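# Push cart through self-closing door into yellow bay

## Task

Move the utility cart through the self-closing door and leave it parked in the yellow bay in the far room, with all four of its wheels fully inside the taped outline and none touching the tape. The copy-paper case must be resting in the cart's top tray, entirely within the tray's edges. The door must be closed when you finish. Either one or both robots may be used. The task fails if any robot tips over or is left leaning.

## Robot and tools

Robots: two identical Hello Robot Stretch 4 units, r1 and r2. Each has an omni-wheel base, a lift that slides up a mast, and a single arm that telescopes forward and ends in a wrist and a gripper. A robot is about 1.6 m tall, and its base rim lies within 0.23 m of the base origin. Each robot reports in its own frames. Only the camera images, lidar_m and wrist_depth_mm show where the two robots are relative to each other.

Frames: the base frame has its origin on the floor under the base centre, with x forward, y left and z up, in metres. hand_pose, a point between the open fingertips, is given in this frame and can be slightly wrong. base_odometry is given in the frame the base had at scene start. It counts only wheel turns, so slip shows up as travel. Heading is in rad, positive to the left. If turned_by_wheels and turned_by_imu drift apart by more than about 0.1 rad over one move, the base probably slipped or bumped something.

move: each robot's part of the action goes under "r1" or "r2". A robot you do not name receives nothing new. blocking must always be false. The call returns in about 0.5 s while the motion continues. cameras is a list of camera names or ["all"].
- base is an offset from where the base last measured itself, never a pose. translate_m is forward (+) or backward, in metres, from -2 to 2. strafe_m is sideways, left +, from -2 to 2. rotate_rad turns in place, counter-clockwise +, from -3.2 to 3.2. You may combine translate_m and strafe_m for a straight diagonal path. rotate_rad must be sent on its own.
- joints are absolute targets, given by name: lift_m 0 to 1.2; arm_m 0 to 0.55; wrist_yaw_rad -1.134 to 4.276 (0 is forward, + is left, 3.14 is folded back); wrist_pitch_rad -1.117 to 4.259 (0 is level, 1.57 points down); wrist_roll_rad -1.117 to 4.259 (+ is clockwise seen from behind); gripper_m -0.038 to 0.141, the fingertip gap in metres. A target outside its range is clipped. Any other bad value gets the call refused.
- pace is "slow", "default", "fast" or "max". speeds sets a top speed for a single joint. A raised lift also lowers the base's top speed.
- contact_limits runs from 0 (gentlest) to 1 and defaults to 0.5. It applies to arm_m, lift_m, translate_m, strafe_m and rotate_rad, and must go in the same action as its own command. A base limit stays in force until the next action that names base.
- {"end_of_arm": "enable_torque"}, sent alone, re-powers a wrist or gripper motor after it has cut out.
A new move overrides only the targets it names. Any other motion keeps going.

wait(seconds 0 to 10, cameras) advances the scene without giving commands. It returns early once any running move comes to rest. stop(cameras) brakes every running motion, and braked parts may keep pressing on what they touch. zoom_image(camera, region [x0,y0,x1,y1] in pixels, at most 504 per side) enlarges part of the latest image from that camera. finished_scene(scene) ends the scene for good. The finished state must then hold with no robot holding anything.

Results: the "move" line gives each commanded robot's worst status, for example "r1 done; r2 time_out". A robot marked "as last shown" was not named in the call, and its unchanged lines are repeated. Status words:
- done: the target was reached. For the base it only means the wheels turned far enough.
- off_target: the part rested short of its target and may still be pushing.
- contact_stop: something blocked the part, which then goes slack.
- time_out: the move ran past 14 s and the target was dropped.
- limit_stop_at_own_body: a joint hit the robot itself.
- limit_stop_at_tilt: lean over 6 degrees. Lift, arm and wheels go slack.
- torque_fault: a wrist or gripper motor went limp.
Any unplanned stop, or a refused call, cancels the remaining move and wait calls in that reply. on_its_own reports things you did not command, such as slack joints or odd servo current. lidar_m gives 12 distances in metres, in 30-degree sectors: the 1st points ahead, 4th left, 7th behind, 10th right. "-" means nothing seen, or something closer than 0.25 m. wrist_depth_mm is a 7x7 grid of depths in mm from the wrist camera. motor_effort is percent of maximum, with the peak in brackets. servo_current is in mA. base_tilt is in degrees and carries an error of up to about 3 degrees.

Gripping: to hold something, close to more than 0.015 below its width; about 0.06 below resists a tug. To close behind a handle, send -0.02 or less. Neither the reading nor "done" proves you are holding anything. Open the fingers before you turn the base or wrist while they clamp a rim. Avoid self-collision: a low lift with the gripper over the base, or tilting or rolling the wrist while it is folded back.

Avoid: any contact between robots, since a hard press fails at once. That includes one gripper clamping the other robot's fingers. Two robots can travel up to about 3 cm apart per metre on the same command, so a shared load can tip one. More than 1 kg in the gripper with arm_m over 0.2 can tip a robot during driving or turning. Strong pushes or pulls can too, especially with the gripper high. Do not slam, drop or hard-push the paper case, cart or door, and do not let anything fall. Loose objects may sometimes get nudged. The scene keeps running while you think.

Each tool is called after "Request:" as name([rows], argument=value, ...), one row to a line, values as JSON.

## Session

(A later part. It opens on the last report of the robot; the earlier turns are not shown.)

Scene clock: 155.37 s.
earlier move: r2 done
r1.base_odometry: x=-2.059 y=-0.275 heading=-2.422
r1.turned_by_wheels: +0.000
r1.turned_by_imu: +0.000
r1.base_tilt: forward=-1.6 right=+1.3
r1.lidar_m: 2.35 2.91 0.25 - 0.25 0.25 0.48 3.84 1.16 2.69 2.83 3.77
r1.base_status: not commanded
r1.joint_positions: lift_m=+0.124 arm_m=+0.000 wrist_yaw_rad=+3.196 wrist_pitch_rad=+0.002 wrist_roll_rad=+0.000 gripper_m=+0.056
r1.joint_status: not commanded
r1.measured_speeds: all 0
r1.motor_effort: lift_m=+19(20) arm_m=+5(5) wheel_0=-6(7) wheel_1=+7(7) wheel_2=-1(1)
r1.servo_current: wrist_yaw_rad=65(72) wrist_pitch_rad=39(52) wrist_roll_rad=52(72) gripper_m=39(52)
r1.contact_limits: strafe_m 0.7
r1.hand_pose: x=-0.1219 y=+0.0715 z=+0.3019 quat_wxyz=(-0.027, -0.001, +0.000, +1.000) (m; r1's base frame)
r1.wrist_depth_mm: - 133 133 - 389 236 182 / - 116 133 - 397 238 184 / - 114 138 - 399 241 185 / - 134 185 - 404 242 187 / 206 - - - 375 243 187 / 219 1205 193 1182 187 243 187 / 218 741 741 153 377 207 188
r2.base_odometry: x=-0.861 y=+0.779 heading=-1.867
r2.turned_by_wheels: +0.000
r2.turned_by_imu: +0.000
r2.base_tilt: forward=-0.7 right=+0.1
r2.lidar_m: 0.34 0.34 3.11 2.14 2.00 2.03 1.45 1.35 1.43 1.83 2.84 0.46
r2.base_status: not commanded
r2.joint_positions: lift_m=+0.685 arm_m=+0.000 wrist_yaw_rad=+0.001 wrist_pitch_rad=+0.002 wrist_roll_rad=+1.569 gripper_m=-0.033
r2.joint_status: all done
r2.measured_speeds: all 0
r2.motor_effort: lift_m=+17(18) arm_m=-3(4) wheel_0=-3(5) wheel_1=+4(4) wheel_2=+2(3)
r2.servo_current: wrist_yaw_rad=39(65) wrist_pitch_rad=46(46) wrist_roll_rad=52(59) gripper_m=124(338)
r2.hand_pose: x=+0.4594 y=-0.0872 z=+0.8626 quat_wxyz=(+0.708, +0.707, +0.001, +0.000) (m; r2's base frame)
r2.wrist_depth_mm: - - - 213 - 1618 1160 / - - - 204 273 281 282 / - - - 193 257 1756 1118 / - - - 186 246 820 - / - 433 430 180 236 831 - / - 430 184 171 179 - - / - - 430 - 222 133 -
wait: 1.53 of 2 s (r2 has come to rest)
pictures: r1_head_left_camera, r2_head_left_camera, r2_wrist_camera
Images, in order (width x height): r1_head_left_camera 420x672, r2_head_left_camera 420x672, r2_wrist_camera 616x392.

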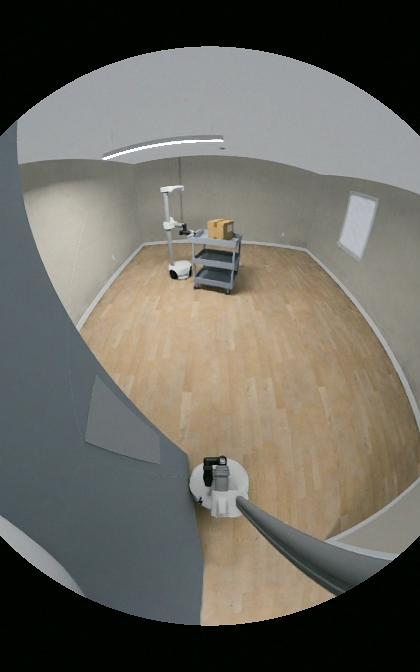

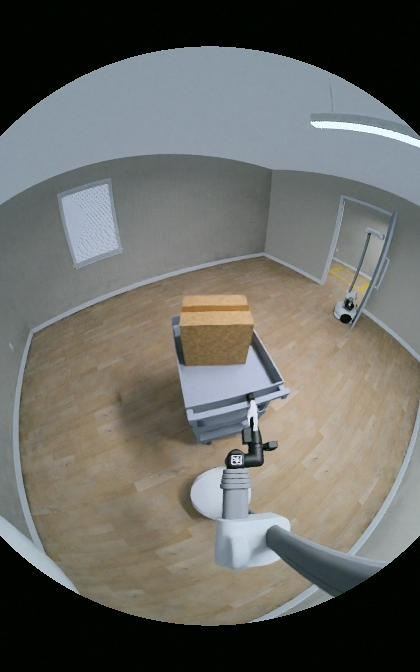

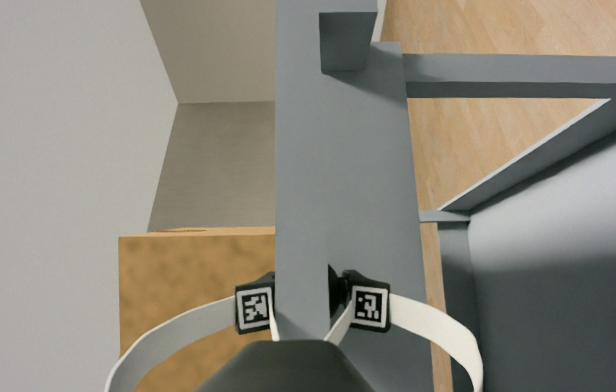

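Request:
move(blocking=false, r2={"base":{"translate_m":0.25,"strafe_m":-0.7}})

Request:
wait(seconds=5)

Request:
move(blocking=false, r2={"base":{"rotate_rad":0.8},"pace":"slow"})

Request:
wait(seconds=3, cameras=["r2_head_left_camera","r2_wrist_camera","r1_head_left_camera"])

Scene clock: 178.13 s.
move: r2 moving
r1: as last shown
r1.base_tilt: forward=-1.5 right=+1.3
r1.lidar_m: 2.34 2.92 0.25 - 0.25 0.25 0.48 3.84 1.17 2.72 2.83 3.74
r1.motor_effort: lift_m=+19(19) arm_m=+5(5) wheel_0=-6(7) wheel_1=+7(7) wheel_2=-1(1)
r1.servo_current: wrist_yaw_rad=33(65) wrist_pitch_rad=39(52) wrist_roll_rad=65(65) gripper_m=39(46)
r1.contact_limits: strafe_m 0.7
r1.wrist_depth_mm: - 133 133 - 389 236 182 / - 116 133 - 397 239 184 / - 114 138 - 399 240 186 / - 134 185 - 407 242 187 / 205 - - - 373 243 187 / 219 1182 194 1182 187 243 187 / 218 750 759 153 373 207 188
r2.base_odometry: x=-0.892 y=+0.778 heading=-1.866
r2.turned_by_wheels: +0.000
r2.turned_by_imu: +0.001
r2.base_tilt: forward=-0.7 right=+0.1
r2.lidar_m: 0.35 0.31 3.13 2.14 2.00 2.06 1.49 1.35 1.40 1.81 2.84 0.43
r2.base_status: translate_m moving; strafe_m moving
r2.joint_positions: lift_m=+0.685 arm_m=+0.000 wrist_yaw_rad=+0.003 wrist_pitch_rad=+0.002 wrist_roll_rad=+1.569 gripper_m=-0.034
r2.joint_status: not commanded
r2.measured_speeds: translate_m=+0.042 strafe_m=-0.116 rotate_rad=+0.000 lift_m=+0.000 arm_m=+0.000 wrist_yaw_rad=+0.002 wrist_pitch_rad=+0.000 wrist_roll_rad=+0.000
r2.motor_effort: lift_m=+17(17) arm_m=-3(4) wheel_0=+14(18) wheel_1=-7(9) wheel_2=-7(8)
r2.servo_current: wrist_yaw_rad=39(65) wrist_pitch_rad=39(46) wrist_roll_rad=33(52) gripper_m=104(130)
r2.hand_pose: x=+0.4596 y=-0.0865 z=+0.8626 quat_wxyz=(+0.708, +0.707, +0.002, +0.000) (m; r2's base frame)
r2.wrist_depth_mm: - - - 219 - 1661 1182 / - - - 208 274 286 287 / - - - 198 260 1661 1205 / - - - 187 248 1708 - / - - 430 181 237 820 - / - 424 186 170 179 - - / - 424 424 - 220 - -
pictures: none

Scene clock: 181.63 s.
earlier move: r2 done
r1.base_odometry: x=-2.059 y=-0.275 heading=-2.422
r1.turned_by_wheels: +0.000
r1.turned_by_imu: +0.000
r1.base_tilt: forward=-1.6 right=+1.3
r1.lidar_m: 1.89 1.89 0.25 - 0.25 0.25 0.49 3.84 1.17 2.71 2.80 3.74
r1.base_status: not commanded
r1.joint_positions: lift_m=+0.124 arm_m=+0.000 wrist_yaw_rad=+3.196 wrist_pitch_rad=+0.002 wrist_roll_rad=+0.000 gripper_m=+0.056
r1.joint_status: not commanded
r1.measured_speeds: all 0
r1.motor_effort: lift_m=+19(20) arm_m=+5(5) wheel_0=-6(7) wheel_1=+7(7) wheel_2=-1(1)
r1.servo_current: wrist_yaw_rad=39(72) wrist_pitch_rad=39(52) wrist_roll_rad=39(72) gripper_m=39(52)
r1.contact_limits: strafe_m 0.7
r1.hand_pose: x=-0.1219 y=+0.0715 z=+0.3019 quat_wxyz=(-0.027, -0.001, +0.000, +1.000) (m; r1's base frame)
r1.wrist_depth_mm: - 133 132 - 389 236 182 / - 116 133 - 392 238 183 / - 114 138 - 399 241 186 / - 134 184 - 404 242 186 / 204 - - - 375 243 187 / 219 1205 193 1182 187 245 188 / 218 750 741 153 375 207 188
r2.base_odometry: x=-1.603 y=+0.744 heading=-1.868
r2.turned_by_wheels: -0.002
r2.turned_by_imu: +0.014
r2.base_tilt: forward=-0.7 right=+0.1
r2.lidar_m: 0.25 0.25 0.78 2.85 2.69 1.90 1.26 1.18 1.22 1.61 3.09 0.48
r2.base_status: done
r2.joint_positions: lift_m=+0.685 arm_m=+0.000 wrist_yaw_rad=-0.007 wrist_pitch_rad=+0.002 wrist_roll_rad=+1.570 gripper_m=-0.034
r2.joint_status: not commanded
r2.measured_speeds: all 0
r2.motor_effort: lift_m=+18(18) arm_m=+5(6) wheel_0=-5(23) wheel_1=-5(9) wheel_2=-9(11)
r2.servo_current: wrist_yaw_rad=52(241) wrist_pitch_rad=39(46) wrist_roll_rad=46(59) gripper_m=104(130)
r2.hand_pose: x=+0.4586 y=-0.0894 z=+0.8626 quat_wxyz=(+0.707, +0.707, -0.002, -0.003) (m; r2's base frame)
r2.wrist_depth_mm: - - - - - 1661 1160 / - - - - - 1661 1182 / - - - 306 - 1661 1160 / - - - 232 340 349 355 / - - - 182 260 1708 1229 / - - 185 150 179 1499 500 / - - - - 196 191 -
wait: 3.50 of 5 s (r2 has come to rest)
pictures: none

Scene clock: 182.13 s.
move: r2 moving
r1: as last shown
r1.lidar_m: 1.89 1.93 0.25 - 0.25 0.25 0.51 3.84 1.17 2.68 2.82 3.76
r1.motor_effort: lift_m=+19(20) arm_m=+5(5) wheel_0=-7(7) wheel_1=+7(7) wheel_2=-1(1)
r1.servo_current: wrist_yaw_rad=39(65) wrist_pitch_rad=33(46) wrist_roll_rad=46(65) gripper_m=33(46)
r1.contact_limits: strafe_m 0.7
r1.wrist_depth_mm: - 133 133 - 392 236 182 / - 116 133 - 397 238 184 / - 114 138 - 399 242 186 / - 134 183 - 407 242 187 / 204 - - - 370 243 187 / 219 1205 195 1160 187 245 188 / 218 759 750 153 375 206 188
r2.base_odometry: x=-1.604 y=+0.744 heading=-1.743
r2.turned_by_wheels: +0.125
r2.turned_by_imu: +0.105
r2.base_tilt: forward=-0.7 right=+0.1
r2.lidar_m: 0.25 0.25 3.71 2.81 2.71 1.66 1.21 1.18 1.27 1.79 2.14 0.50
r2.base_status: rotate_rad moving
r2.joint_positions: lift_m=+0.685 arm_m=+0.000 wrist_yaw_rad=-0.021 wrist_pitch_rad=+0.002 wrist_roll_rad=+1.570 gripper_m=-0.034
r2.joint_status: not commanded
r2.measured_speeds: translate_m=-0.001 strafe_m=+0.001 rotate_rad=+0.487 lift_m=+0.000 arm_m=+0.000 wrist_yaw_rad=-0.013 wrist_pitch_rad=+0.000 wrist_roll_rad=+0.000
r2.motor_effort: lift_m=+17(18) arm_m=+5(5) wheel_0=-21(21) wheel_1=-8(11) wheel_2=-21(24)
r2.servo_current: wrist_yaw_rad=117(124) wrist_pitch_rad=39(39) wrist_roll_rad=39(52) gripper_m=98(111)
r2.hand_pose: x=+0.4573 y=-0.0936 z=+0.8626 quat_wxyz=(+0.707, +0.707, -0.007, -0.008) (m; r2's base frame)
r2.wrist_depth_mm: - - - - - 1618 1160 / - - - - - 1661 1160 / - - - 298 - 1537 1160 / - - - 220 320 1397 1138 / - - - 183 250 1708 1255 / - - 185 148 179 1499 496 / - - - - 195 135 -
pictures: none

Scene clock: 183.83 s.
earlier move: r2 done
r1.base_odometry: x=-2.059 y=-0.275 heading=-2.422
r1.turned_by_wheels: +0.000
r1.turned_by_imu: +0.000
r1.base_tilt: forward=-1.6 right=+1.3
r1.lidar_m: 2.03 2.21 0.25 - 0.25 0.25 0.47 3.86 1.16 2.69 2.83 3.79
r1.base_status: not commanded
r1.joint_positions: lift_m=+0.124 arm_m=+0.000 wrist_yaw_rad=+3.196 wrist_pitch_rad=+0.002 wrist_roll_rad=+0.000 gripper_m=+0.056
r1.joint_status: not commanded
r1.measured_speeds: all 0
r1.motor_effort: lift_m=+19(20) arm_m=+5(5) wheel_0=-6(7) wheel_1=+7(7) wheel_2=-1(1)
r1.servo_current: wrist_yaw_rad=59(65) wrist_pitch_rad=39(52) wrist_roll_rad=52(65) gripper_m=33(52)
r1.contact_limits: strafe_m 0.7
r1.hand_pose: x=-0.1219 y=+0.0715 z=+0.3019 quat_wxyz=(-0.027, -0.001, +0.000, +1.000) (m; r1's base frame)
r1.wrist_depth_mm: - 133 132 - 389 236 182 / - 116 133 - 394 238 184 / - 114 138 - 399 240 186 / - 134 185 - 404 242 187 / 206 - - - 375 243 187 / 220 1182 193 1182 187 243 187 / 219 750 759 154 377 206 187
r2.base_odometry: x=-1.603 y=+0.744 heading=-1.069
r2.turned_by_wheels: +0.674
r2.turned_by_imu: +0.587
r2.base_tilt: forward=-0.7 right=+0.0
r2.lidar_m: 0.41 0.44 2.78 2.73 1.57 1.23 1.20 1.29 1.96 2.12 2.26 0.42
r2.base_status: done
r2.joint_positions: lift_m=+0.685 arm_m=+0.000 wrist_yaw_rad=+0.000 wrist_pitch_rad=+0.002 wrist_roll_rad=+1.570 gripper_m=-0.034
r2.joint_status: not commanded
r2.measured_speeds: all 0
r2.motor_effort: lift_m=+17(18) arm_m=-4(5) wheel_0=-5(21) wheel_1=-4(11) wheel_2=-3(26)
r2.servo_current: wrist_yaw_rad=52(143) wrist_pitch_rad=39(46) wrist_roll_rad=52(72) gripper_m=91(111)
r2.hand_pose: x=+0.4593 y=-0.0874 z=+0.8625 quat_wxyz=(+0.707, +0.707, +0.001, -0.001) (m; r2's base frame)
r2.wrist_depth_mm: - - - 151 208 1464 1160 / - - - 155 213 750 - / - 504 424 158 217 - - / - 436 430 162 223 831 - / - 466 459 167 229 - - / - - 185 170 178 - - / - - 517 - - 1576 -
wait: 1.70 of 3 s (r2 has come to rest)
pictures: r1_head_left_camera, r2_head_left_camera, r2_wrist_camera
Images, in order (width x height): r1_head_left_camera 420x672, r2_head_left_camera 420x672, r2_wrist_camera 616x392.

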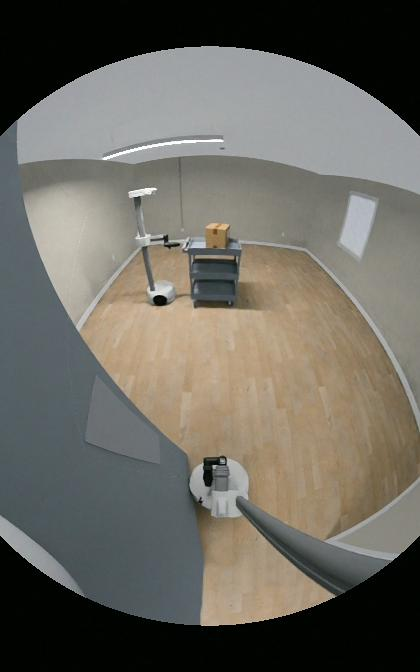

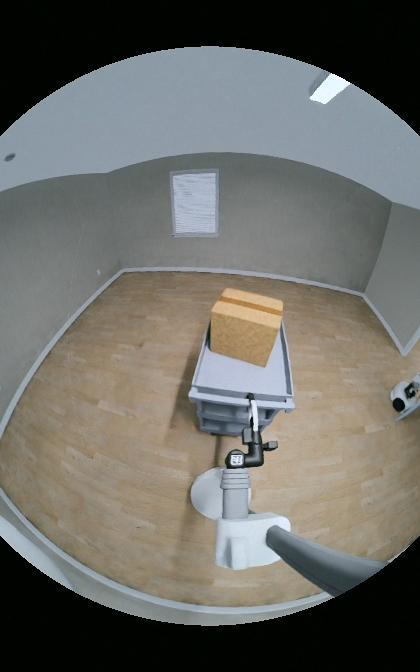

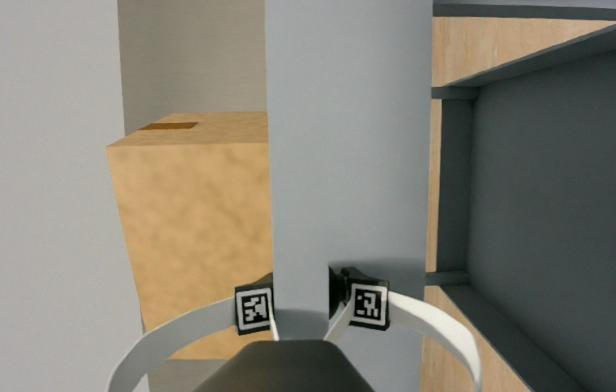

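Request:
move(blocking=false, r2={"base":{"translate_m":0.15,"strafe_m":-0.6}})

Request:
wait(seconds=4)

Request:
move(blocking=false, r2={"base":{"rotate_rad":0.8},"pace":"slow"})

Request:
wait(seconds=3, cameras=["r2_head_left_camera","r2_wrist_camera","r1_head_left_camera"])

Scene clock: 195.80 s.
move: r2 moving
r1: as last shown
r1.base_tilt: forward=-1.6 right=+1.2
r1.lidar_m: 2.03 2.17 0.25 - 0.25 0.25 0.50 3.85 1.17 2.71 2.78 3.78
r1.servo_current: wrist_yaw_rad=46(59) wrist_pitch_rad=46(52) wrist_roll_rad=52(59) gripper_m=39(46)
r1.contact_limits: strafe_m 0.7
r1.wrist_depth_mm: - 133 132 - 392 236 182 / - 116 133 - 392 238 185 / - 114 138 - 399 241 186 / - 134 185 - 404 242 186 / 205 - - - 373 244 188 / 219 1229 193 1182 187 244 187 / 217 750 750 153 377 207 187
r2.base_odometry: x=-1.627 y=+0.722 heading=-1.069
r2.turned_by_wheels: +0.000
r2.turned_by_imu: +0.001
r2.base_tilt: forward=-0.7 right=+0.1
r2.lidar_m: 0.40 0.43 2.81 2.76 1.57 1.23 1.19 1.33 1.95 2.11 2.23 0.41
r2.base_status: translate_m moving; strafe_m moving
r2.joint_positions: lift_m=+0.685 arm_m=+0.000 wrist_yaw_rad=+0.001 wrist_pitch_rad=+0.002 wrist_roll_rad=+1.570 gripper_m=-0.034
r2.joint_status: not commanded
r2.measured_speeds: translate_m=+0.031 strafe_m=-0.123 rotate_rad=-0.002 lift_m=+0.000 arm_m=+0.000 wrist_yaw_rad=+0.011 wrist_pitch_rad=+0.000 wrist_roll_rad=+0.000
r2.motor_effort: lift_m=+17(18) arm_m=-4(5) wheel_0=+18(18) wheel_1=-10(10) wheel_2=-9(11)
r2.servo_current: wrist_yaw_rad=46(59) wrist_pitch_rad=39(46) wrist_roll_rad=39(46) gripper_m=98(104)
r2.hand_pose: x=+0.4594 y=-0.0871 z=+0.8625 quat_wxyz=(+0.707, +0.707, +0.001, -0.001) (m; r2's base frame)
r2.wrist_depth_mm: - - - 153 210 1464 1182 / - - - 156 214 1366 - / - - 469 159 219 - - / - 430 427 162 223 820 - / - 462 452 167 228 854 - / - - 187 169 179 - - / - - 504 - 236 1576 -
pictures: none

Scene clock: 198.80 s.
earlier move: r2 done
r1.base_odometry: x=-2.059 y=-0.275 heading=-2.422
r1.turned_by_wheels: +0.000
r1.turned_by_imu: +0.000
r1.base_tilt: forward=-1.6 right=+1.2
r1.lidar_m: 1.57 1.60 0.25 - 0.25 0.25 0.50 3.84 1.16 2.68 2.83 3.78
r1.base_status: not commanded
r1.joint_positions: lift_m=+0.124 arm_m=+0.000 wrist_yaw_rad=+3.196 wrist_pitch_rad=+0.002 wrist_roll_rad=+0.000 gripper_m=+0.056
r1.joint_status: not commanded
r1.measured_speeds: all 0
r1.motor_effort: lift_m=+19(20) arm_m=+4(5) wheel_0=-7(7) wheel_1=+7(7) wheel_2=-1(1)
r1.servo_current: wrist_yaw_rad=52(72) wrist_pitch_rad=46(52) wrist_roll_rad=33(72) gripper_m=39(46)
r1.contact_limits: strafe_m 0.7
r1.hand_pose: x=-0.1219 y=+0.0715 z=+0.3019 quat_wxyz=(-0.027, -0.001, +0.000, +1.000) (m; r1's base frame)
r1.wrist_depth_mm: - 132 133 - 394 236 183 / - 116 132 - 397 239 185 / - 114 138 - 399 241 186 / - 134 185 - 402 241 186 / 205 - - - 373 243 188 / 219 1229 193 1182 189 244 187 / 218 750 750 154 377 207 188
r2.base_odometry: x=-2.057 y=+0.324 heading=-1.069
r2.turned_by_wheels: +0.000
r2.turned_by_imu: +0.005
r2.base_tilt: forward=-0.7 right=+0.0
r2.lidar_m: 0.27 0.25 3.37 3.30 1.82 1.44 1.41 1.54 2.30 1.54 1.67 0.48
r2.base_status: done
r2.joint_positions: lift_m=+0.685 arm_m=+0.000 wrist_yaw_rad=+0.009 wrist_pitch_rad=+0.002 wrist_roll_rad=+1.570 gripper_m=-0.034
r2.joint_status: not commanded
r2.measured_speeds: all 0
r2.motor_effort: lift_m=+17(18) arm_m=-4(5) wheel_0=+3(20) wheel_1=-2(10) wheel_2=-1(11)
r2.servo_current: wrist_yaw_rad=52(65) wrist_pitch_rad=39(46) wrist_roll_rad=46(65) gripper_m=91(104)
r2.hand_pose: x=+0.4601 y=-0.0848 z=+0.8625 quat_wxyz=(+0.707, +0.707, +0.004, +0.002) (m; r2's base frame)
r2.wrist_depth_mm: - - - - - 1661 1182 / - - - 290 - 1661 1160 / - - - 253 338 342 343 / - - - 211 293 1708 1229 / - - - 191 251 1708 500 / - - 186 160 178 661 - / - 394 389 - 207 - -
wait: 3.00 of 4 s (r2 has come to rest)
pictures: none

Scene clock: 199.30 s.
move: r2 moving
r1: as last shown
r1.lidar_m: 1.57 1.61 0.25 - 0.25 0.25 0.50 3.87 1.15 2.69 2.83 3.79
r1.motor_effort: lift_m=+19(20) arm_m=+4(5) wheel_0=-6(7) wheel_1=+7(7) wheel_2=-1(1)
r1.servo_current: wrist_yaw_rad=46(59) wrist_pitch_rad=39(46) wrist_roll_rad=39(59) gripper_m=33(46)
r1.contact_limits: strafe_m 0.7
r1.wrist_depth_mm: - 133 133 - 392 236 182 / - 116 132 - 397 238 185 / - 114 138 - 399 241 185 / - 134 185 - 407 242 186 / 205 - - - 377 244 187 / 220 1205 194 1182 187 243 188 / 217 750 750 153 377 206 188
r2.base_odometry: x=-2.057 y=+0.324 heading=-0.945
r2.turned_by_wheels: +0.123
r2.turned_by_imu: +0.118
r2.base_tilt: forward=-0.8 right=+0.1
r2.lidar_m: 0.26 0.27 3.30 2.97 1.67 1.41 1.42 1.62 2.48 1.53 2.91 0.48
r2.base_status: rotate_rad moving
r2.joint_positions: lift_m=+0.685 arm_m=+0.000 wrist_yaw_rad=-0.019 wrist_pitch_rad=+0.002 wrist_roll_rad=+1.570 gripper_m=-0.034
r2.joint_status: not commanded
r2.measured_speeds: translate_m=-0.004 strafe_m=+0.004 rotate_rad=+0.483 lift_m=+0.000 arm_m=+0.000 wrist_yaw_rad=-0.079 wrist_pitch_rad=+0.000 wrist_roll_rad=+0.000
r2.motor_effort: lift_m=+17(18) arm_m=-2(4) wheel_0=-13(17) wheel_1=-9(10) wheel_2=-20(20)
r2.servo_current: wrist_yaw_rad=98(98) wrist_pitch_rad=39(46) wrist_roll_rad=33(52) gripper_m=91(98)
r2.hand_pose: x=+0.4576 y=-0.0928 z=+0.8625 quat_wxyz=(+0.707, +0.707, -0.006, -0.007) (m; r2's base frame)
r2.wrist_depth_mm: - - - - - 1661 1160 / - - - 276 - 1661 1182 / - - - 229 325 338 336 / - - - 205 272 1708 1255 / - - - 179 243 1661 530 / - - 186 158 180 627 - / - 397 392 - 203 - -
pictures: none

Scene clock: 200.87 s.
earlier move: r2 done
r1.base_odometry: x=-2.059 y=-0.275 heading=-2.422
r1.turned_by_wheels: +0.000
r1.turned_by_imu: +0.000
r1.base_tilt: forward=-1.6 right=+1.3
r1.lidar_m: 1.74 1.56 0.25 - 0.25 0.25 0.51 3.87 1.17 2.68 2.84 3.80
r1.base_status: not commanded
r1.joint_positions: lift_m=+0.124 arm_m=+0.000 wrist_yaw_rad=+3.196 wrist_pitch_rad=+0.002 wrist_roll_rad=+0.000 gripper_m=+0.056
r1.joint_status: not commanded
r1.measured_speeds: all 0
r1.motor_effort: lift_m=+19(20) arm_m=+4(5) wheel_0=-6(7) wheel_1=+7(7) wheel_2=-1(1)
r1.servo_current: wrist_yaw_rad=52(72) wrist_pitch_rad=46(52) wrist_roll_rad=46(65) gripper_m=39(46)
r1.contact_limits: strafe_m 0.7
r1.hand_pose: x=-0.1219 y=+0.0715 z=+0.3019 quat_wxyz=(-0.027, -0.001, +0.000, +1.000) (m; r1's base frame)
r1.wrist_depth_mm: - 133 133 - 392 236 182 / - 116 133 - 394 237 185 / - 114 138 - 402 241 186 / - 134 185 - 407 241 187 / 205 - - - 377 244 188 / 220 1229 193 1182 188 243 188 / 217 750 759 153 375 207 187
r2.base_odometry: x=-2.057 y=+0.324 heading=-0.270
r2.turned_by_wheels: +0.675
r2.turned_by_imu: +0.606
r2.base_tilt: forward=-0.7 right=+0.1
r2.lidar_m: 0.41 0.50 2.58 1.63 1.43 1.43 1.73 2.50 1.50 3.03 3.32 0.38
r2.base_status: done
r2.joint_positions: lift_m=+0.685 arm_m=+0.000 wrist_yaw_rad=-0.002 wrist_pitch_rad=+0.002 wrist_roll_rad=+1.570 gripper_m=-0.034
r2.joint_status: not commanded
r2.measured_speeds: all 0
r2.motor_effort: lift_m=+17(18) arm_m=-4(4) wheel_0=-5(22) wheel_1=-5(11) wheel_2=-7(28)
r2.servo_current: wrist_yaw_rad=39(150) wrist_pitch_rad=33(46) wrist_roll_rad=52(59) gripper_m=85(98)
r2.hand_pose: x=+0.4591 y=-0.0880 z=+0.8625 quat_wxyz=(+0.707, +0.707, +0.000, -0.002) (m; r2's base frame)
r2.wrist_depth_mm: - - - 122 178 - - / - 382 382 126 186 - - / - 404 410 136 198 - - / - 466 449 144 212 - - / - - 504 154 221 - - / - - 186 167 178 1576 - / - - - - - 1618 462
wait: 1.57 of 3 s (r2 has come to rest)
pictures: r1_head_left_camera, r2_head_left_camera, r2_wrist_camera
Images, in order (width x height): r1_head_left_camera 420x672, r2_head_left_camera 420x672, r2_wrist_camera 616x392.

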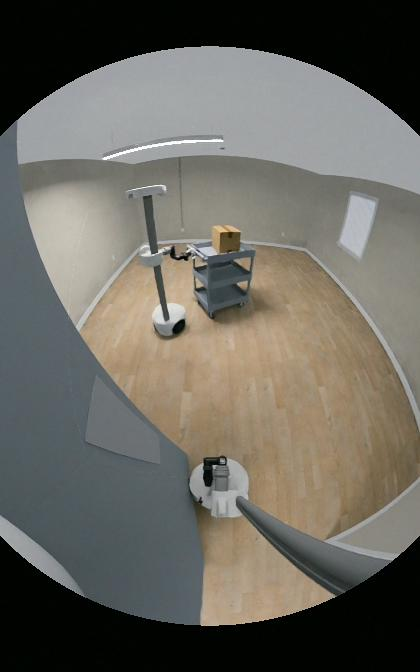

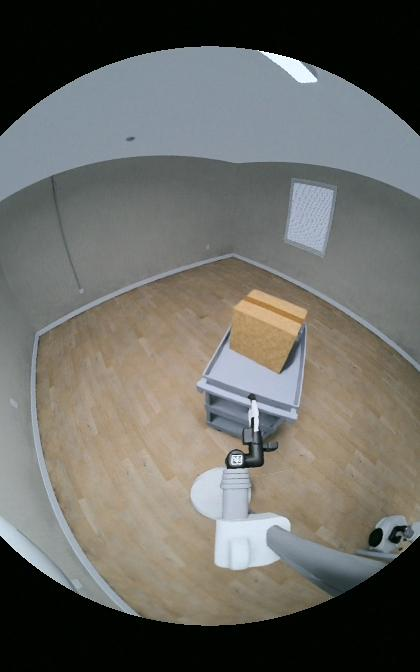

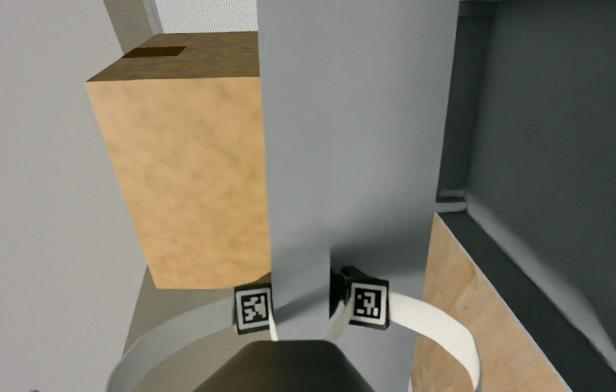

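Request:
move(blocking=false, r2={"base":{"translate_m":0.2,"strafe_m":-0.55}})

Request:
wait(seconds=4)

Request:
move(blocking=false, r2={"base":{"rotate_rad":0.5},"pace":"slow"})

Request:
wait(seconds=3, cameras=["r2_head_left_camera","r2_wrist_camera","r1_head_left_camera","r1_head_camera"])

Scene clock: 211.63 s.
move: r2 moving
r1: as last shown
r1.lidar_m: 1.64 1.57 0.25 - 0.25 0.25 0.48 3.84 1.17 2.70 2.83 3.76
r1.motor_effort: lift_m=+19(19) arm_m=+4(5) wheel_0=-7(7) wheel_1=+7(7) wheel_2=-1(1)
r1.servo_current: wrist_yaw_rad=52(65) wrist_pitch_rad=46(46) wrist_roll_rad=46(59) gripper_m=46(46)
r1.contact_limits: strafe_m 0.7
r1.wrist_depth_mm: - 133 132 - 387 235 182 / - 116 133 - 392 238 184 / - 114 138 - 397 240 186 / - 134 185 - 402 243 186 / 205 - - - 375 243 188 / 220 1229 193 1182 189 244 188 / 217 759 750 153 375 206 187
r2.base_odometry: x=-2.055 y=+0.292 heading=-0.270
r2.turned_by_wheels: +0.000
r2.turned_by_imu: +0.001
r2.base_tilt: forward=-0.7 right=+0.0
r2.lidar_m: 0.44 0.48 2.61 1.65 1.46 1.48 1.75 2.45 1.51 3.03 3.30 0.39
r2.base_status: translate_m moving; strafe_m moving
r2.joint_positions: lift_m=+0.685 arm_m=+0.000 wrist_yaw_rad=+0.003 wrist_pitch_rad=+0.002 wrist_roll_rad=+1.570 gripper_m=-0.034
r2.joint_status: not commanded
r2.measured_speeds: translate_m=+0.043 strafe_m=-0.115 rotate_rad=+0.000 lift_m=+0.000 arm_m=+0.000 wrist_yaw_rad=+0.028 wrist_pitch_rad=+0.000 wrist_roll_rad=+0.000
r2.motor_effort: lift_m=+18(18) arm_m=-3(4) wheel_0=+16(17) wheel_1=-5(10) wheel_2=-10(14)
r2.servo_current: wrist_yaw_rad=52(52) wrist_pitch_rad=46(46) wrist_roll_rad=39(59) gripper_m=91(91)
r2.hand_pose: x=+0.4596 y=-0.0865 z=+0.8625 quat_wxyz=(+0.707, +0.707, +0.002, +0.000) (m; r2's base frame)
r2.wrist_depth_mm: - - - 117 172 - - / - 379 382 125 182 - - / - 402 404 131 193 - - / - 466 449 140 206 - - / - - 504 150 220 - - / - - 195 161 179 1576 517 / - - - - - 1618 462
pictures: none

Scene clock: 214.57 s.
earlier move: r2 done
r1.base_odometry: x=-2.059 y=-0.275 heading=-2.422
r1.turned_by_wheels: +0.000
r1.turned_by_imu: +0.000
r1.base_tilt: forward=-1.6 right=+1.3
r1.lidar_m: 1.26 2.98 0.25 - 0.25 0.25 0.50 3.83 1.18 2.68 2.83 1.94
r1.base_status: not commanded
r1.joint_positions: lift_m=+0.124 arm_m=+0.000 wrist_yaw_rad=+3.196 wrist_pitch_rad=+0.002 wrist_roll_rad=+0.000 gripper_m=+0.056
r1.joint_status: not commanded
r1.measured_speeds: all 0
r1.motor_effort: lift_m=+19(20) arm_m=+5(5) wheel_0=-6(7) wheel_1=+7(7) wheel_2=-1(1)
r1.servo_current: wrist_yaw_rad=46(78) wrist_pitch_rad=39(52) wrist_roll_rad=52(59) gripper_m=39(46)
r1.contact_limits: strafe_m 0.7
r1.hand_pose: x=-0.1219 y=+0.0715 z=+0.3019 quat_wxyz=(-0.027, -0.001, +0.000, +1.000) (m; r1's base frame)
r1.wrist_depth_mm: - 133 133 - 389 236 182 / - 116 133 - 394 237 184 / - 114 138 - 397 241 186 / - 134 185 - 404 243 186 / 204 - - - 375 243 187 / 220 1205 194 1182 187 243 187 / 217 750 759 153 375 206 187
r2.base_odometry: x=-2.011 y=-0.260 heading=-0.270
r2.turned_by_wheels: +0.000
r2.turned_by_imu: +0.004
r2.base_tilt: forward=-0.7 right=+0.0
r2.lidar_m: 0.35 0.36 3.53 2.22 1.97 1.95 2.40 1.27 1.32 2.77 2.76 0.45
r2.base_status: done
r2.joint_positions: lift_m=+0.685 arm_m=+0.000 wrist_yaw_rad=+0.005 wrist_pitch_rad=+0.002 wrist_roll_rad=+1.570 gripper_m=-0.034
r2.joint_status: not commanded
r2.measured_speeds: all 0
r2.motor_effort: lift_m=+18(18) arm_m=-4(4) wheel_0=+5(21) wheel_1=-4(10) wheel_2=+0(14)
r2.servo_current: wrist_yaw_rad=39(65) wrist_pitch_rad=39(46) wrist_roll_rad=46(59) gripper_m=78(98)
r2.hand_pose: x=+0.4597 y=-0.0859 z=+0.8625 quat_wxyz=(+0.707, +0.707, +0.003, +0.001) (m; r2's base frame)
r2.wrist_depth_mm: - - - 206 273 278 1025 / - - - 198 263 1464 1118 / - - - 191 252 1661 500 / - - - 183 244 831 - / - 436 436 179 236 831 - / - 436 186 171 178 - - / - - 436 - 224 - -
wait: 2.93 of 4 s (r2 has come to rest)
pictures: none

Scene clock: 215.07 s.
move: r2 moving
r1: as last shown
r1.lidar_m: 1.27 2.95 0.25 - 0.25 0.25 0.48 3.85 1.16 2.73 2.83 2.00
r1.motor_effort: lift_m=+19(19) arm_m=+4(5) wheel_0=-6(7) wheel_1=+7(7) wheel_2=-1(1)
r1.servo_current: wrist_yaw_rad=52(72) wrist_pitch_rad=46(46) wrist_roll_rad=59(65) gripper_m=39(39)
r1.contact_limits: strafe_m 0.7
r1.wrist_depth_mm: - 133 133 - 389 236 183 / - 116 132 - 394 238 185 / - 114 138 - 399 240 186 / - 134 185 - 404 241 186 / 205 - - - 373 243 188 / 219 1182 194 1205 187 244 187 / 217 759 741 153 375 207 187
r2.base_odometry: x=-2.011 y=-0.260 heading=-0.146
r2.turned_by_wheels: +0.124
r2.turned_by_imu: +0.120
r2.base_tilt: forward=-0.7 right=+0.1
r2.lidar_m: 0.36 0.40 3.02 2.09 1.96 2.02 2.43 1.29 2.47 2.96 2.78 0.44
r2.base_status: rotate_rad moving
r2.joint_positions: lift_m=+0.685 arm_m=+0.000 wrist_yaw_rad=-0.014 wrist_pitch_rad=+0.002 wrist_roll_rad=+1.570 gripper_m=-0.034
r2.joint_status: not commanded
r2.measured_speeds: translate_m=+0.000 strafe_m=+0.001 rotate_rad=+0.484 lift_m=+0.000 arm_m=+0.000 wrist_yaw_rad=-0.048 wrist_pitch_rad=+0.000 wrist_roll_rad=+0.000
r2.motor_effort: lift_m=+17(17) arm_m=-2(4) wheel_0=-10(11) wheel_1=-8(9) wheel_2=-21(21)
r2.servo_current: wrist_yaw_rad=78(78) wrist_pitch_rad=39(46) wrist_roll_rad=52(52) gripper_m=78(91)
r2.hand_pose: x=+0.4580 y=-0.0914 z=+0.8625 quat_wxyz=(+0.707, +0.707, -0.004, -0.006) (m; r2's base frame)
r2.wrist_depth_mm: - - - 191 258 271 266 / - - - 187 249 1661 1160 / - - - 182 244 1708 - / - - 436 178 237 842 - / - 439 436 174 232 - - / - 442 186 168 180 - - / - - 445 - 222 - -
pictures: none

Scene clock: 216.27 s.
earlier move: r2 done
r1.base_odometry: x=-2.059 y=-0.275 heading=-2.422
r1.turned_by_wheels: +0.000
r1.turned_by_imu: +0.000
r1.base_tilt: forward=-1.6 right=+1.3
r1.lidar_m: 1.27 2.96 0.25 - 0.25 0.25 0.46 3.86 1.18 2.68 2.85 2.17
r1.base_status: not commanded
r1.joint_positions: lift_m=+0.124 arm_m=+0.000 wrist_yaw_rad=+3.196 wrist_pitch_rad=+0.002 wrist_roll_rad=+0.000 gripper_m=+0.056
r1.joint_status: not commanded
r1.measured_speeds: all 0
r1.motor_effort: lift_m=+19(20) arm_m=+4(5) wheel_0=-6(7) wheel_1=+7(7) wheel_2=-1(1)
r1.servo_current: wrist_yaw_rad=46(72) wrist_pitch_rad=46(52) wrist_roll_rad=46(65) gripper_m=46(46)
r1.contact_limits: strafe_m 0.7
r1.hand_pose: x=-0.1219 y=+0.0715 z=+0.3019 quat_wxyz=(-0.027, -0.001, +0.000, +1.000) (m; r1's base frame)
r1.wrist_depth_mm: - 133 133 - 389 236 182 / - 116 133 - 394 239 185 / - 114 138 - 399 240 185 / - 133 185 - 407 242 186 / 205 - - - 373 243 187 / 220 1205 193 1182 189 244 187 / 218 750 741 153 375 206 187
r2.base_odometry: x=-2.011 y=-0.260 heading=+0.228
r2.turned_by_wheels: +0.375
r2.turned_by_imu: +0.361
r2.base_tilt: forward=-0.7 right=+0.1
r2.lidar_m: 0.42 3.55 2.23 1.97 1.97 2.36 1.29 1.31 2.73 2.78 2.79 0.36
r2.base_status: done
r2.joint_positions: lift_m=+0.685 arm_m=+0.000 wrist_yaw_rad=-0.009 wrist_pitch_rad=+0.002 wrist_roll_rad=+1.570 gripper_m=-0.034
r2.joint_status: not commanded
r2.measured_speeds: all 0
r2.motor_effort: lift_m=+17(18) arm_m=-4(4) wheel_0=-9(16) wheel_1=-5(9) wheel_2=-5(22)
r2.servo_current: wrist_yaw_rad=59(98) wrist_pitch_rad=39(46) wrist_roll_rad=52(52) gripper_m=85(98)
r2.hand_pose: x=+0.4585 y=-0.0900 z=+0.8625 quat_wxyz=(+0.707, +0.707, -0.002, -0.004) (m; r2's base frame)
r2.wrist_depth_mm: - 340 343 104 159 - - / - 373 373 114 172 - - / - 430 418 120 186 - - / - - 484 132 202 - - / - - - 145 218 1708 - / - - 185 164 179 1499 473 / - - - - - 1576 1205
wait: 1.20 of 3 s (r2 has come to rest)
pictures: r1_head_camera, r1_head_left_camera, r2_head_left_camera, r2_wrist_camera
Images, in order (width x height): r1_head_camera 420x560, r1_head_left_camera 420x672, r2_head_left_camera 420x672, r2_wrist_camera 616x392.

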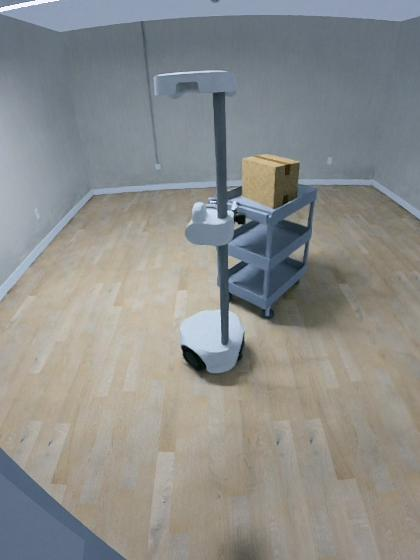

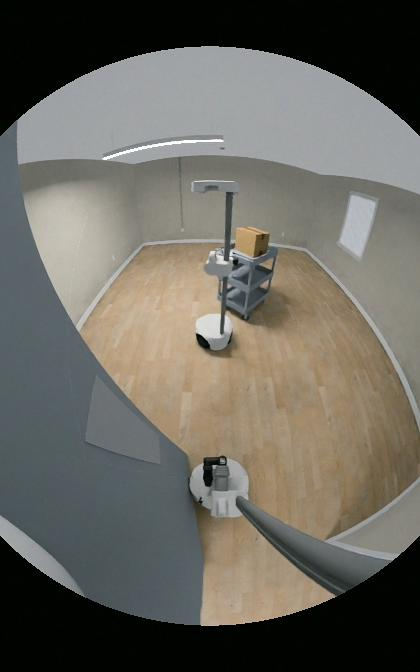

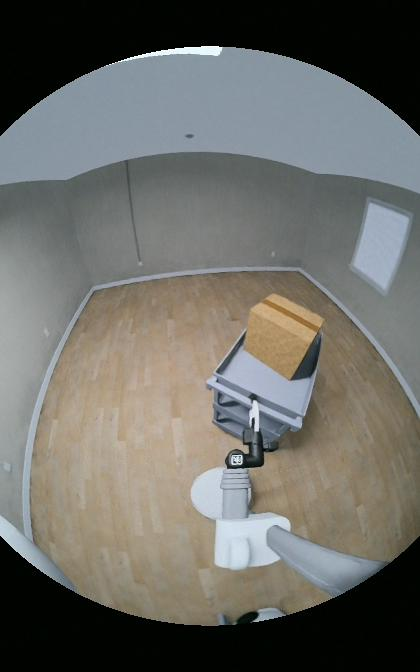

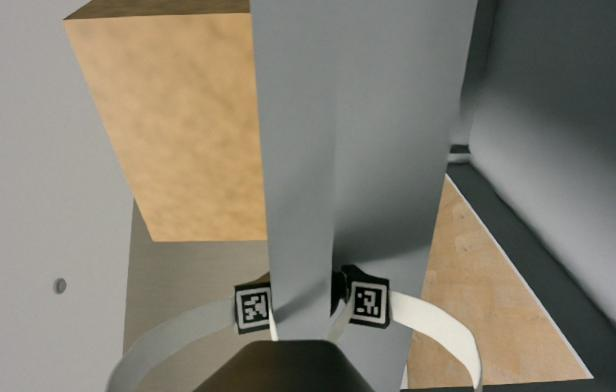

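Request:
move(blocking=false, r2={"base":{"rotate_rad":0.2},"pace":"slow"})

Request:
wait(seconds=2)

Request:
move(blocking=false, r2={"base":{"strafe_m":-0.57}})

Request:
wait(seconds=4, cameras=["r2_head_left_camera","r2_head_camera","r1_head_camera","r1_head_right_camera"])

Scene clock: 231.90 s.
move: r2 moving
r1: as last shown
r1.lidar_m: 1.29 2.99 0.25 - 0.25 0.25 0.45 3.86 1.20 2.70 2.84 2.19
r1.motor_effort: lift_m=+19(19) arm_m=+5(5) wheel_0=-6(7) wheel_1=+7(7) wheel_2=-1(1)
r1.servo_current: wrist_yaw_rad=59(72) wrist_pitch_rad=39(52) wrist_roll_rad=52(59) gripper_m=39(46)
r1.contact_limits: strafe_m 0.7
r1.wrist_depth_mm: - 132 132 - 387 235 182 / - 116 133 - 394 238 184 / - 114 138 - 402 241 186 / - 134 185 - 404 242 187 / 205 - - - 373 243 187 / 218 1205 194 1182 189 244 187 / 218 759 750 153 375 207 187
r2.base_odometry: x=-2.011 y=-0.260 heading=+0.351
r2.turned_by_wheels: +0.123
r2.turned_by_imu: +0.119
r2.base_tilt: forward=-0.6 right=+0.1
r2.lidar_m: 0.46 3.15 2.11 1.96 2.00 2.47 1.30 2.45 2.96 2.78 0.34 0.34
r2.base_status: rotate_rad moving
r2.joint_positions: lift_m=+0.685 arm_m=+0.000 wrist_yaw_rad=-0.010 wrist_pitch_rad=+0.002 wrist_roll_rad=+1.570 gripper_m=-0.034
r2.joint_status: not commanded
r2.measured_speeds: translate_m=-0.001 strafe_m=+0.000 rotate_rad=+0.418 lift_m=+0.000 arm_m=+0.000 wrist_yaw_rad=+0.000 wrist_pitch_rad=+0.000 wrist_roll_rad=+0.000
r2.motor_effort: lift_m=+17(18) arm_m=-4(4) wheel_0=-17(20) wheel_1=-8(11) wheel_2=-9(12)
r2.servo_current: wrist_yaw_rad=72(72) wrist_pitch_rad=46(46) wrist_roll_rad=39(52) gripper_m=85(91)
r2.hand_pose: x=+0.4584 y=-0.0903 z=+0.8625 quat_wxyz=(+0.707, +0.707, -0.003, -0.004) (m; r2's base frame)
r2.wrist_depth_mm: - 336 334 - 142 - - / - 377 379 - 160 - - / - 452 439 102 174 - - / - - 521 117 195 1618 - / - - - 133 217 1576 500 / - - 185 160 179 1499 455 / - - - - 355 345 359
pictures: none

Scene clock: 232.57 s.
earlier move: r2 done
r1.base_odometry: x=-2.059 y=-0.275 heading=-2.422
r1.turned_by_wheels: +0.000
r1.turned_by_imu: +0.000
r1.base_tilt: forward=-1.6 right=+1.3
r1.lidar_m: 1.29 2.94 0.25 - 0.25 0.25 0.45 3.85 1.17 2.73 2.83 2.22
r1.base_status: not commanded
r1.joint_positions: lift_m=+0.124 arm_m=+0.000 wrist_yaw_rad=+3.196 wrist_pitch_rad=+0.002 wrist_roll_rad=+0.000 gripper_m=+0.056
r1.joint_status: not commanded
r1.measured_speeds: all 0
r1.motor_effort: lift_m=+19(20) arm_m=+4(5) wheel_0=-6(7) wheel_1=+7(7) wheel_2=-1(1)
r1.servo_current: wrist_yaw_rad=39(72) wrist_pitch_rad=39(52) wrist_roll_rad=59(72) gripper_m=39(46)
r1.contact_limits: strafe_m 0.7
r1.hand_pose: x=-0.1219 y=+0.0715 z=+0.3019 quat_wxyz=(-0.027, -0.001, +0.000, +1.000) (m; r1's base frame)
r1.wrist_depth_mm: - 132 133 - 389 236 182 / - 116 132 - 397 238 183 / - 114 138 - 402 241 186 / - 134 185 - 404 243 186 / 205 - - - 373 244 186 / 219 1205 194 1205 187 244 189 / 217 759 750 153 375 207 187
r2.base_odometry: x=-2.011 y=-0.260 heading=+0.428
r2.turned_by_wheels: +0.077
r2.turned_by_imu: +0.075
r2.base_tilt: forward=-0.7 right=+0.0
r2.lidar_m: 0.44 2.88 2.07 1.96 2.06 2.40 1.29 2.46 2.92 2.75 0.50 0.31
r2.base_status: done
r2.joint_positions: lift_m=+0.685 arm_m=+0.000 wrist_yaw_rad=+0.002 wrist_pitch_rad=+0.002 wrist_roll_rad=+1.570 gripper_m=-0.034
r2.joint_status: not commanded
r2.measured_speeds: all 0
r2.motor_effort: lift_m=+18(18) arm_m=-4(4) wheel_0=+0(20) wheel_1=-5(11) wheel_2=-2(12)
r2.servo_current: wrist_yaw_rad=46(72) wrist_pitch_rad=39(46) wrist_roll_rad=39(52) gripper_m=91(91)
r2.hand_pose: x=+0.4594 y=-0.0870 z=+0.8625 quat_wxyz=(+0.707, +0.707, +0.001, +0.000) (m; r2's base frame)
r2.wrist_depth_mm: - 324 - - - 113 - / - 382 387 - - - - / - - 477 - - - - / - - - - - 544 517 / - - - - 211 1576 469 / - - 186 131 177 1537 430 / - - - - - 1576 1118
wait: 0.67 of 2 s (r2 has come to rest)
pictures: none

Scene clock: 233.07 s.
move: r2 moving
r1: as last shown
r1.lidar_m: 1.29 2.96 0.25 - 0.25 0.25 0.51 3.86 1.20 2.71 2.83 2.21
r1.servo_current: wrist_yaw_rad=59(65) wrist_pitch_rad=46(52) wrist_roll_rad=52(59) gripper_m=39(46)
r1.contact_limits: strafe_m 0.7
r1.wrist_depth_mm: - 133 133 - 389 236 182 / - 116 133 - 394 237 184 / - 114 138 - 404 240 185 / - 134 185 - 404 241 187 / 204 - - - 373 243 188 / 218 1229 193 1182 187 243 187 / 218 750 759 153 375 207 187
r2.base_odometry: x=-1.996 y=-0.292 heading=+0.429
r2.turned_by_wheels: +0.001
r2.turned_by_imu: +0.001
r2.base_tilt: forward=-0.7 right=+0.0
r2.lidar_m: 0.42 2.89 2.12 2.01 2.10 2.41 1.28 2.42 2.87 2.73 2.84 0.34
r2.base_status: strafe_m moving
r2.joint_positions: lift_m=+0.685 arm_m=+0.000 wrist_yaw_rad=+0.006 wrist_pitch_rad=+0.002 wrist_roll_rad=+1.570 gripper_m=-0.034
r2.joint_status: not commanded
r2.measured_speeds: translate_m=+0.000 strafe_m=-0.138 rotate_rad=+0.001 lift_m=+0.000 arm_m=+0.000 wrist_yaw_rad=+0.018 wrist_pitch_rad=+0.000 wrist_roll_rad=+0.000
r2.motor_effort: lift_m=+17(17) arm_m=-3(4) wheel_0=+18(21) wheel_1=-9(11) wheel_2=-2(2)
r2.servo_current: wrist_yaw_rad=59(59) wrist_pitch_rad=46(46) wrist_roll_rad=39(46) gripper_m=91(91)
r2.hand_pose: x=+0.4598 y=-0.0857 z=+0.8625 quat_wxyz=(+0.707, +0.707, +0.003, +0.001) (m; r2's base frame)
r2.wrist_depth_mm: 334 325 - - - - - / - 377 382 - - - - / - 508 466 - - - - / - - - - - 521 517 / - - - - 206 1576 469 / - - 186 121 176 1464 430 / - - - - 373 1499 1138
pictures: none

Scene clock: 235.80 s.
earlier move: r2 done
r1.base_odometry: x=-2.059 y=-0.275 heading=-2.422
r1.turned_by_wheels: +0.000
r1.turned_by_imu: +0.000
r1.base_tilt: forward=-1.6 right=+1.3
r1.lidar_m: 1.39 2.97 0.25 - 0.25 0.25 0.51 3.85 1.18 2.70 2.81 1.37
r1.base_status: not commanded
r1.joint_positions: lift_m=+0.124 arm_m=+0.000 wrist_yaw_rad=+3.196 wrist_pitch_rad=+0.002 wrist_roll_rad=+0.000 gripper_m=+0.056
r1.joint_status: not commanded
r1.measured_speeds: all 0
r1.motor_effort: lift_m=+19(20) arm_m=+5(5) wheel_0=-6(7) wheel_1=+7(7) wheel_2=-1(1)
r1.servo_current: wrist_yaw_rad=59(72) wrist_pitch_rad=46(52) wrist_roll_rad=33(72) gripper_m=46(52)
r1.contact_limits: strafe_m 0.7
r1.hand_pose: x=-0.1219 y=+0.0715 z=+0.3019 quat_wxyz=(-0.027, -0.001, +0.000, +1.000) (m; r1's base frame)
r1.wrist_depth_mm: - 133 132 - 389 236 182 / - 116 133 - 394 237 184 / - 114 138 - 399 241 186 / - 134 184 - 404 243 186 / 205 - - - 375 244 187 / 220 1205 194 1182 188 244 187 / 218 759 750 153 373 207 187
r2.base_odometry: x=-1.774 y=-0.778 heading=+0.428
r2.turned_by_wheels: -0.001
r2.turned_by_imu: +0.004
r2.base_tilt: forward=-0.7 right=+0.1
r2.lidar_m: 0.39 0.44 2.66 2.54 2.64 1.38 1.42 2.35 2.31 2.21 2.29 0.43
r2.base_status: done
r2.joint_positions: lift_m=+0.685 arm_m=+0.000 wrist_yaw_rad=+0.006 wrist_pitch_rad=+0.002 wrist_roll_rad=+1.570 gripper_m=-0.034
r2.joint_status: not commanded
r2.measured_speeds: all 0
r2.motor_effort: lift_m=+17(18) arm_m=+4(4) wheel_0=+3(23) wheel_1=-3(11) wheel_2=+0(2)
r2.servo_current: wrist_yaw_rad=65(72) wrist_pitch_rad=33(46) wrist_roll_rad=46(59) gripper_m=85(98)
r2.hand_pose: x=+0.4598 y=-0.0858 z=+0.8625 quat_wxyz=(+0.707, +0.707, +0.003, +0.001) (m; r2's base frame)
r2.wrist_depth_mm: - - - 149 205 1537 - / - - - 153 211 - - / - 410 413 156 216 - - / - 445 436 160 222 831 - / - 480 469 166 228 - - / - - 187 169 179 - - / - - - - - 1499 496
wait: 2.73 of 4 s (r2 has come to rest)
pictures: r1_head_camera, r1_head_right_camera, r2_head_camera, r2_head_left_camera
Images, in order (width x height): r1_head_camera 420x560, r1_head_right_camera 420x672, r2_head_camera 420x560, r2_head_left_camera 420x672.

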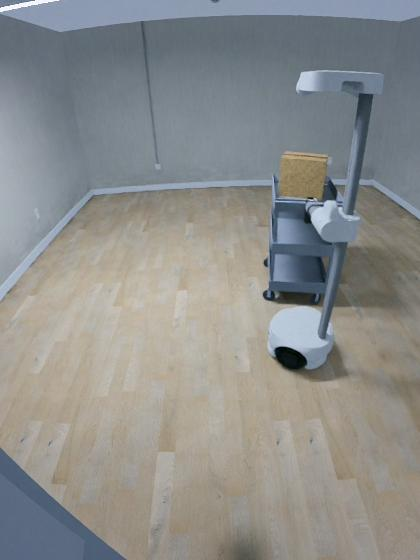

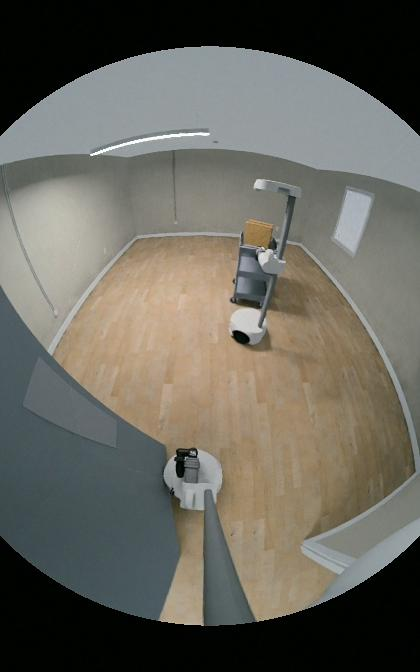

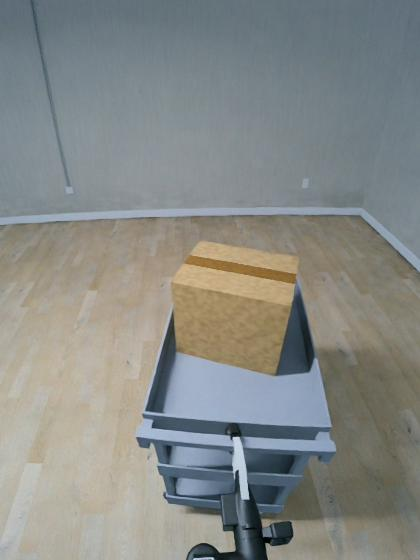

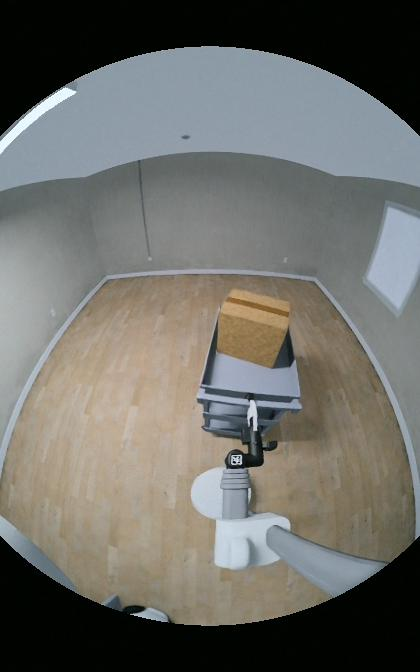

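Request:
move(blocking=false, r2={"base":{"translate_m":-0.85,"strafe_m":-0.03}})

Request:
wait(seconds=5, cameras=["r2_head_left_camera","r2_head_camera","r1_head_camera","r1_head_right_camera"])

Scene clock: 248.50 s.
move: r2 moving
r1: as last shown
r1.lidar_m: 1.35 3.00 0.25 - 0.25 0.25 0.49 3.84 1.17 2.71 2.82 1.33
r1.motor_effort: lift_m=+19(19) arm_m=+5(5) wheel_0=-6(7) wheel_1=+7(7) wheel_2=-1(1)
r1.servo_current: wrist_yaw_rad=52(59) wrist_pitch_rad=39(52) wrist_roll_rad=39(52) gripper_m=39(46)
r1.contact_limits: strafe_m 0.7
r1.wrist_depth_mm: - 133 132 - 387 236 182 / - 116 133 - 394 238 184 / - 114 138 - 399 241 186 / - 134 185 - 407 242 186 / 205 - - - 373 244 187 / 219 1205 194 1182 188 245 188 / 217 750 750 153 377 207 187
r2.base_odometry: x=-1.802 y=-0.792 heading=+0.428
r2.turned_by_wheels: +0.000
r2.turned_by_imu: +0.001
r2.base_tilt: forward=-0.6 right=+0.1
r2.lidar_m: 0.41 0.46 2.67 2.53 2.61 1.31 1.41 2.30 2.30 2.21 2.29 0.42
r2.base_status: translate_m moving; strafe_m moving
r2.joint_positions: lift_m=+0.685 arm_m=+0.000 wrist_yaw_rad=+0.006 wrist_pitch_rad=+0.002 wrist_roll_rad=+1.570 gripper_m=-0.034
r2.joint_status: not commanded
r2.measured_speeds: translate_m=-0.121 strafe_m=-0.003 rotate_rad=-0.001 lift_m=+0.000 arm_m=+0.000 wrist_yaw_rad=+0.000 wrist_pitch_rad=+0.000 wrist_roll_rad=+0.000
r2.motor_effort: lift_m=+17(18) arm_m=-4(4) wheel_0=-11(11) wheel_1=-10(11) wheel_2=+19(20)
r2.servo_current: wrist_yaw_rad=46(65) wrist_pitch_rad=39(46) wrist_roll_rad=39(59) gripper_m=91(98)
r2.hand_pose: x=+0.4598 y=-0.0858 z=+0.8625 quat_wxyz=(+0.707, +0.707, +0.003, +0.001) (m; r2's base frame)
r2.wrist_depth_mm: - - - 150 206 1537 - / - - - 154 212 - - / - 418 415 157 216 - - / - 445 439 162 222 831 - / - 484 469 167 228 - - / - - 185 170 179 - - / - - - - 239 1576 496
pictures: none

Scene clock: 252.33 s.
earlier move: r2 done
r1.base_odometry: x=-2.059 y=-0.275 heading=-2.422
r1.turned_by_wheels: +0.000
r1.turned_by_imu: +0.000
r1.base_tilt: forward=-1.6 right=+1.3
r1.lidar_m: 5.02 2.95 0.25 - 0.25 0.25 0.48 3.86 1.19 2.68 0.64 0.63
r1.base_status: not commanded
r1.joint_positions: lift_m=+0.124 arm_m=+0.000 wrist_yaw_rad=+3.196 wrist_pitch_rad=+0.002 wrist_roll_rad=+0.000 gripper_m=+0.056
r1.joint_status: not commanded
r1.measured_speeds: all 0
r1.motor_effort: lift_m=+19(20) arm_m=+4(5) wheel_0=-6(7) wheel_1=+7(8) wheel_2=-1(1)
r1.servo_current: wrist_yaw_rad=52(72) wrist_pitch_rad=39(52) wrist_roll_rad=46(72) gripper_m=46(46)
r1.contact_limits: strafe_m 0.7
r1.hand_pose: x=-0.1219 y=+0.0715 z=+0.3019 quat_wxyz=(-0.027, -0.001, +0.000, +1.000) (m; r1's base frame)
r1.wrist_depth_mm: - 133 133 - 389 236 183 / - 116 132 - 394 238 185 / - 114 138 - 402 241 186 / - 134 185 - 404 243 187 / 205 - - - 373 243 188 / 220 1229 194 1182 187 244 188 / 217 741 759 154 377 207 187
r2.base_odometry: x=-2.535 y=-1.157 heading=+0.427
r2.turned_by_wheels: +0.000
r2.turned_by_imu: -0.003
r2.base_tilt: forward=-0.7 right=+0.1
r2.lidar_m: 0.43 3.71 2.68 2.54 0.64 0.64 1.48 1.45 1.96 2.21 2.26 0.37
r2.base_status: done
r2.joint_positions: lift_m=+0.685 arm_m=+0.000 wrist_yaw_rad=-0.003 wrist_pitch_rad=+0.002 wrist_roll_rad=+1.570 gripper_m=-0.034
r2.joint_status: not commanded
r2.measured_speeds: all 0
r2.motor_effort: lift_m=+18(18) arm_m=-4(4) wheel_0=-3(14) wheel_1=-3(11) wheel_2=+2(20)
r2.servo_current: wrist_yaw_rad=46(65) wrist_pitch_rad=39(46) wrist_roll_rad=39(59) gripper_m=85(98)
r2.hand_pose: x=+0.4591 y=-0.0882 z=+0.8625 quat_wxyz=(+0.707, +0.707, +0.000, -0.002) (m; r2's base frame)
r2.wrist_depth_mm: - 329 329 - 145 - - / - 370 373 - 162 - - / - 439 424 107 175 - - / - - 504 116 196 - - / - - - 134 215 1576 500 / - - 185 154 180 1537 466 / - - - - 355 353 410
wait: 3.83 of 5 s (r2 has come to rest)
pictures: r1_head_camera, r1_head_right_camera, r2_head_camera, r2_head_left_camera
Images, in order (width x height): r1_head_camera 420x560, r1_head_right_camera 420x672, r2_head_camera 420x560, r2_head_left_camera 420x672.

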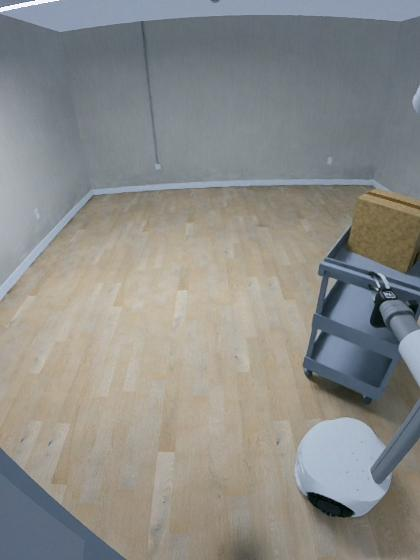

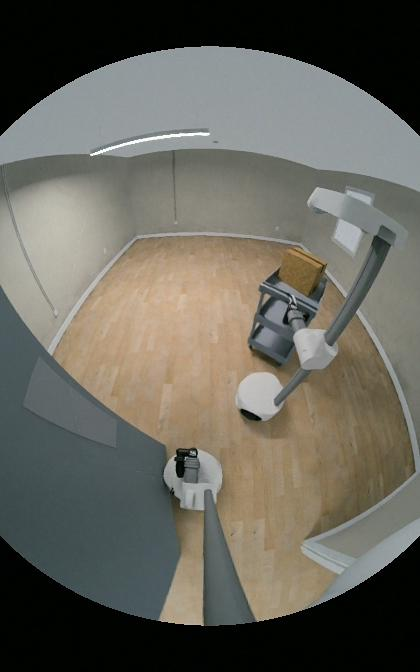

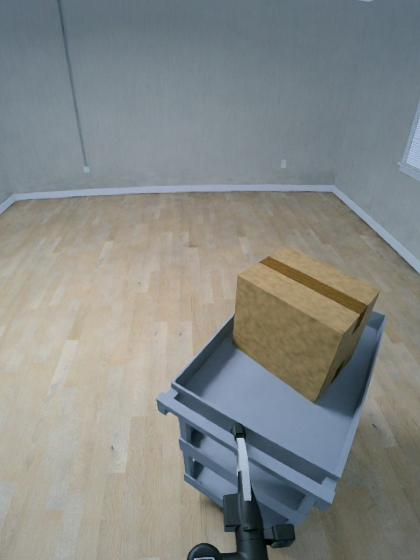

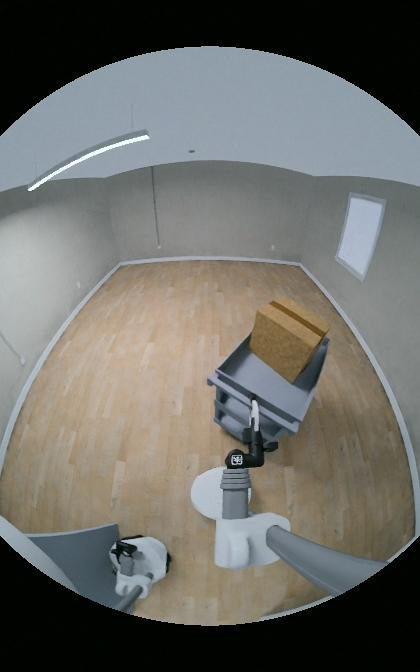

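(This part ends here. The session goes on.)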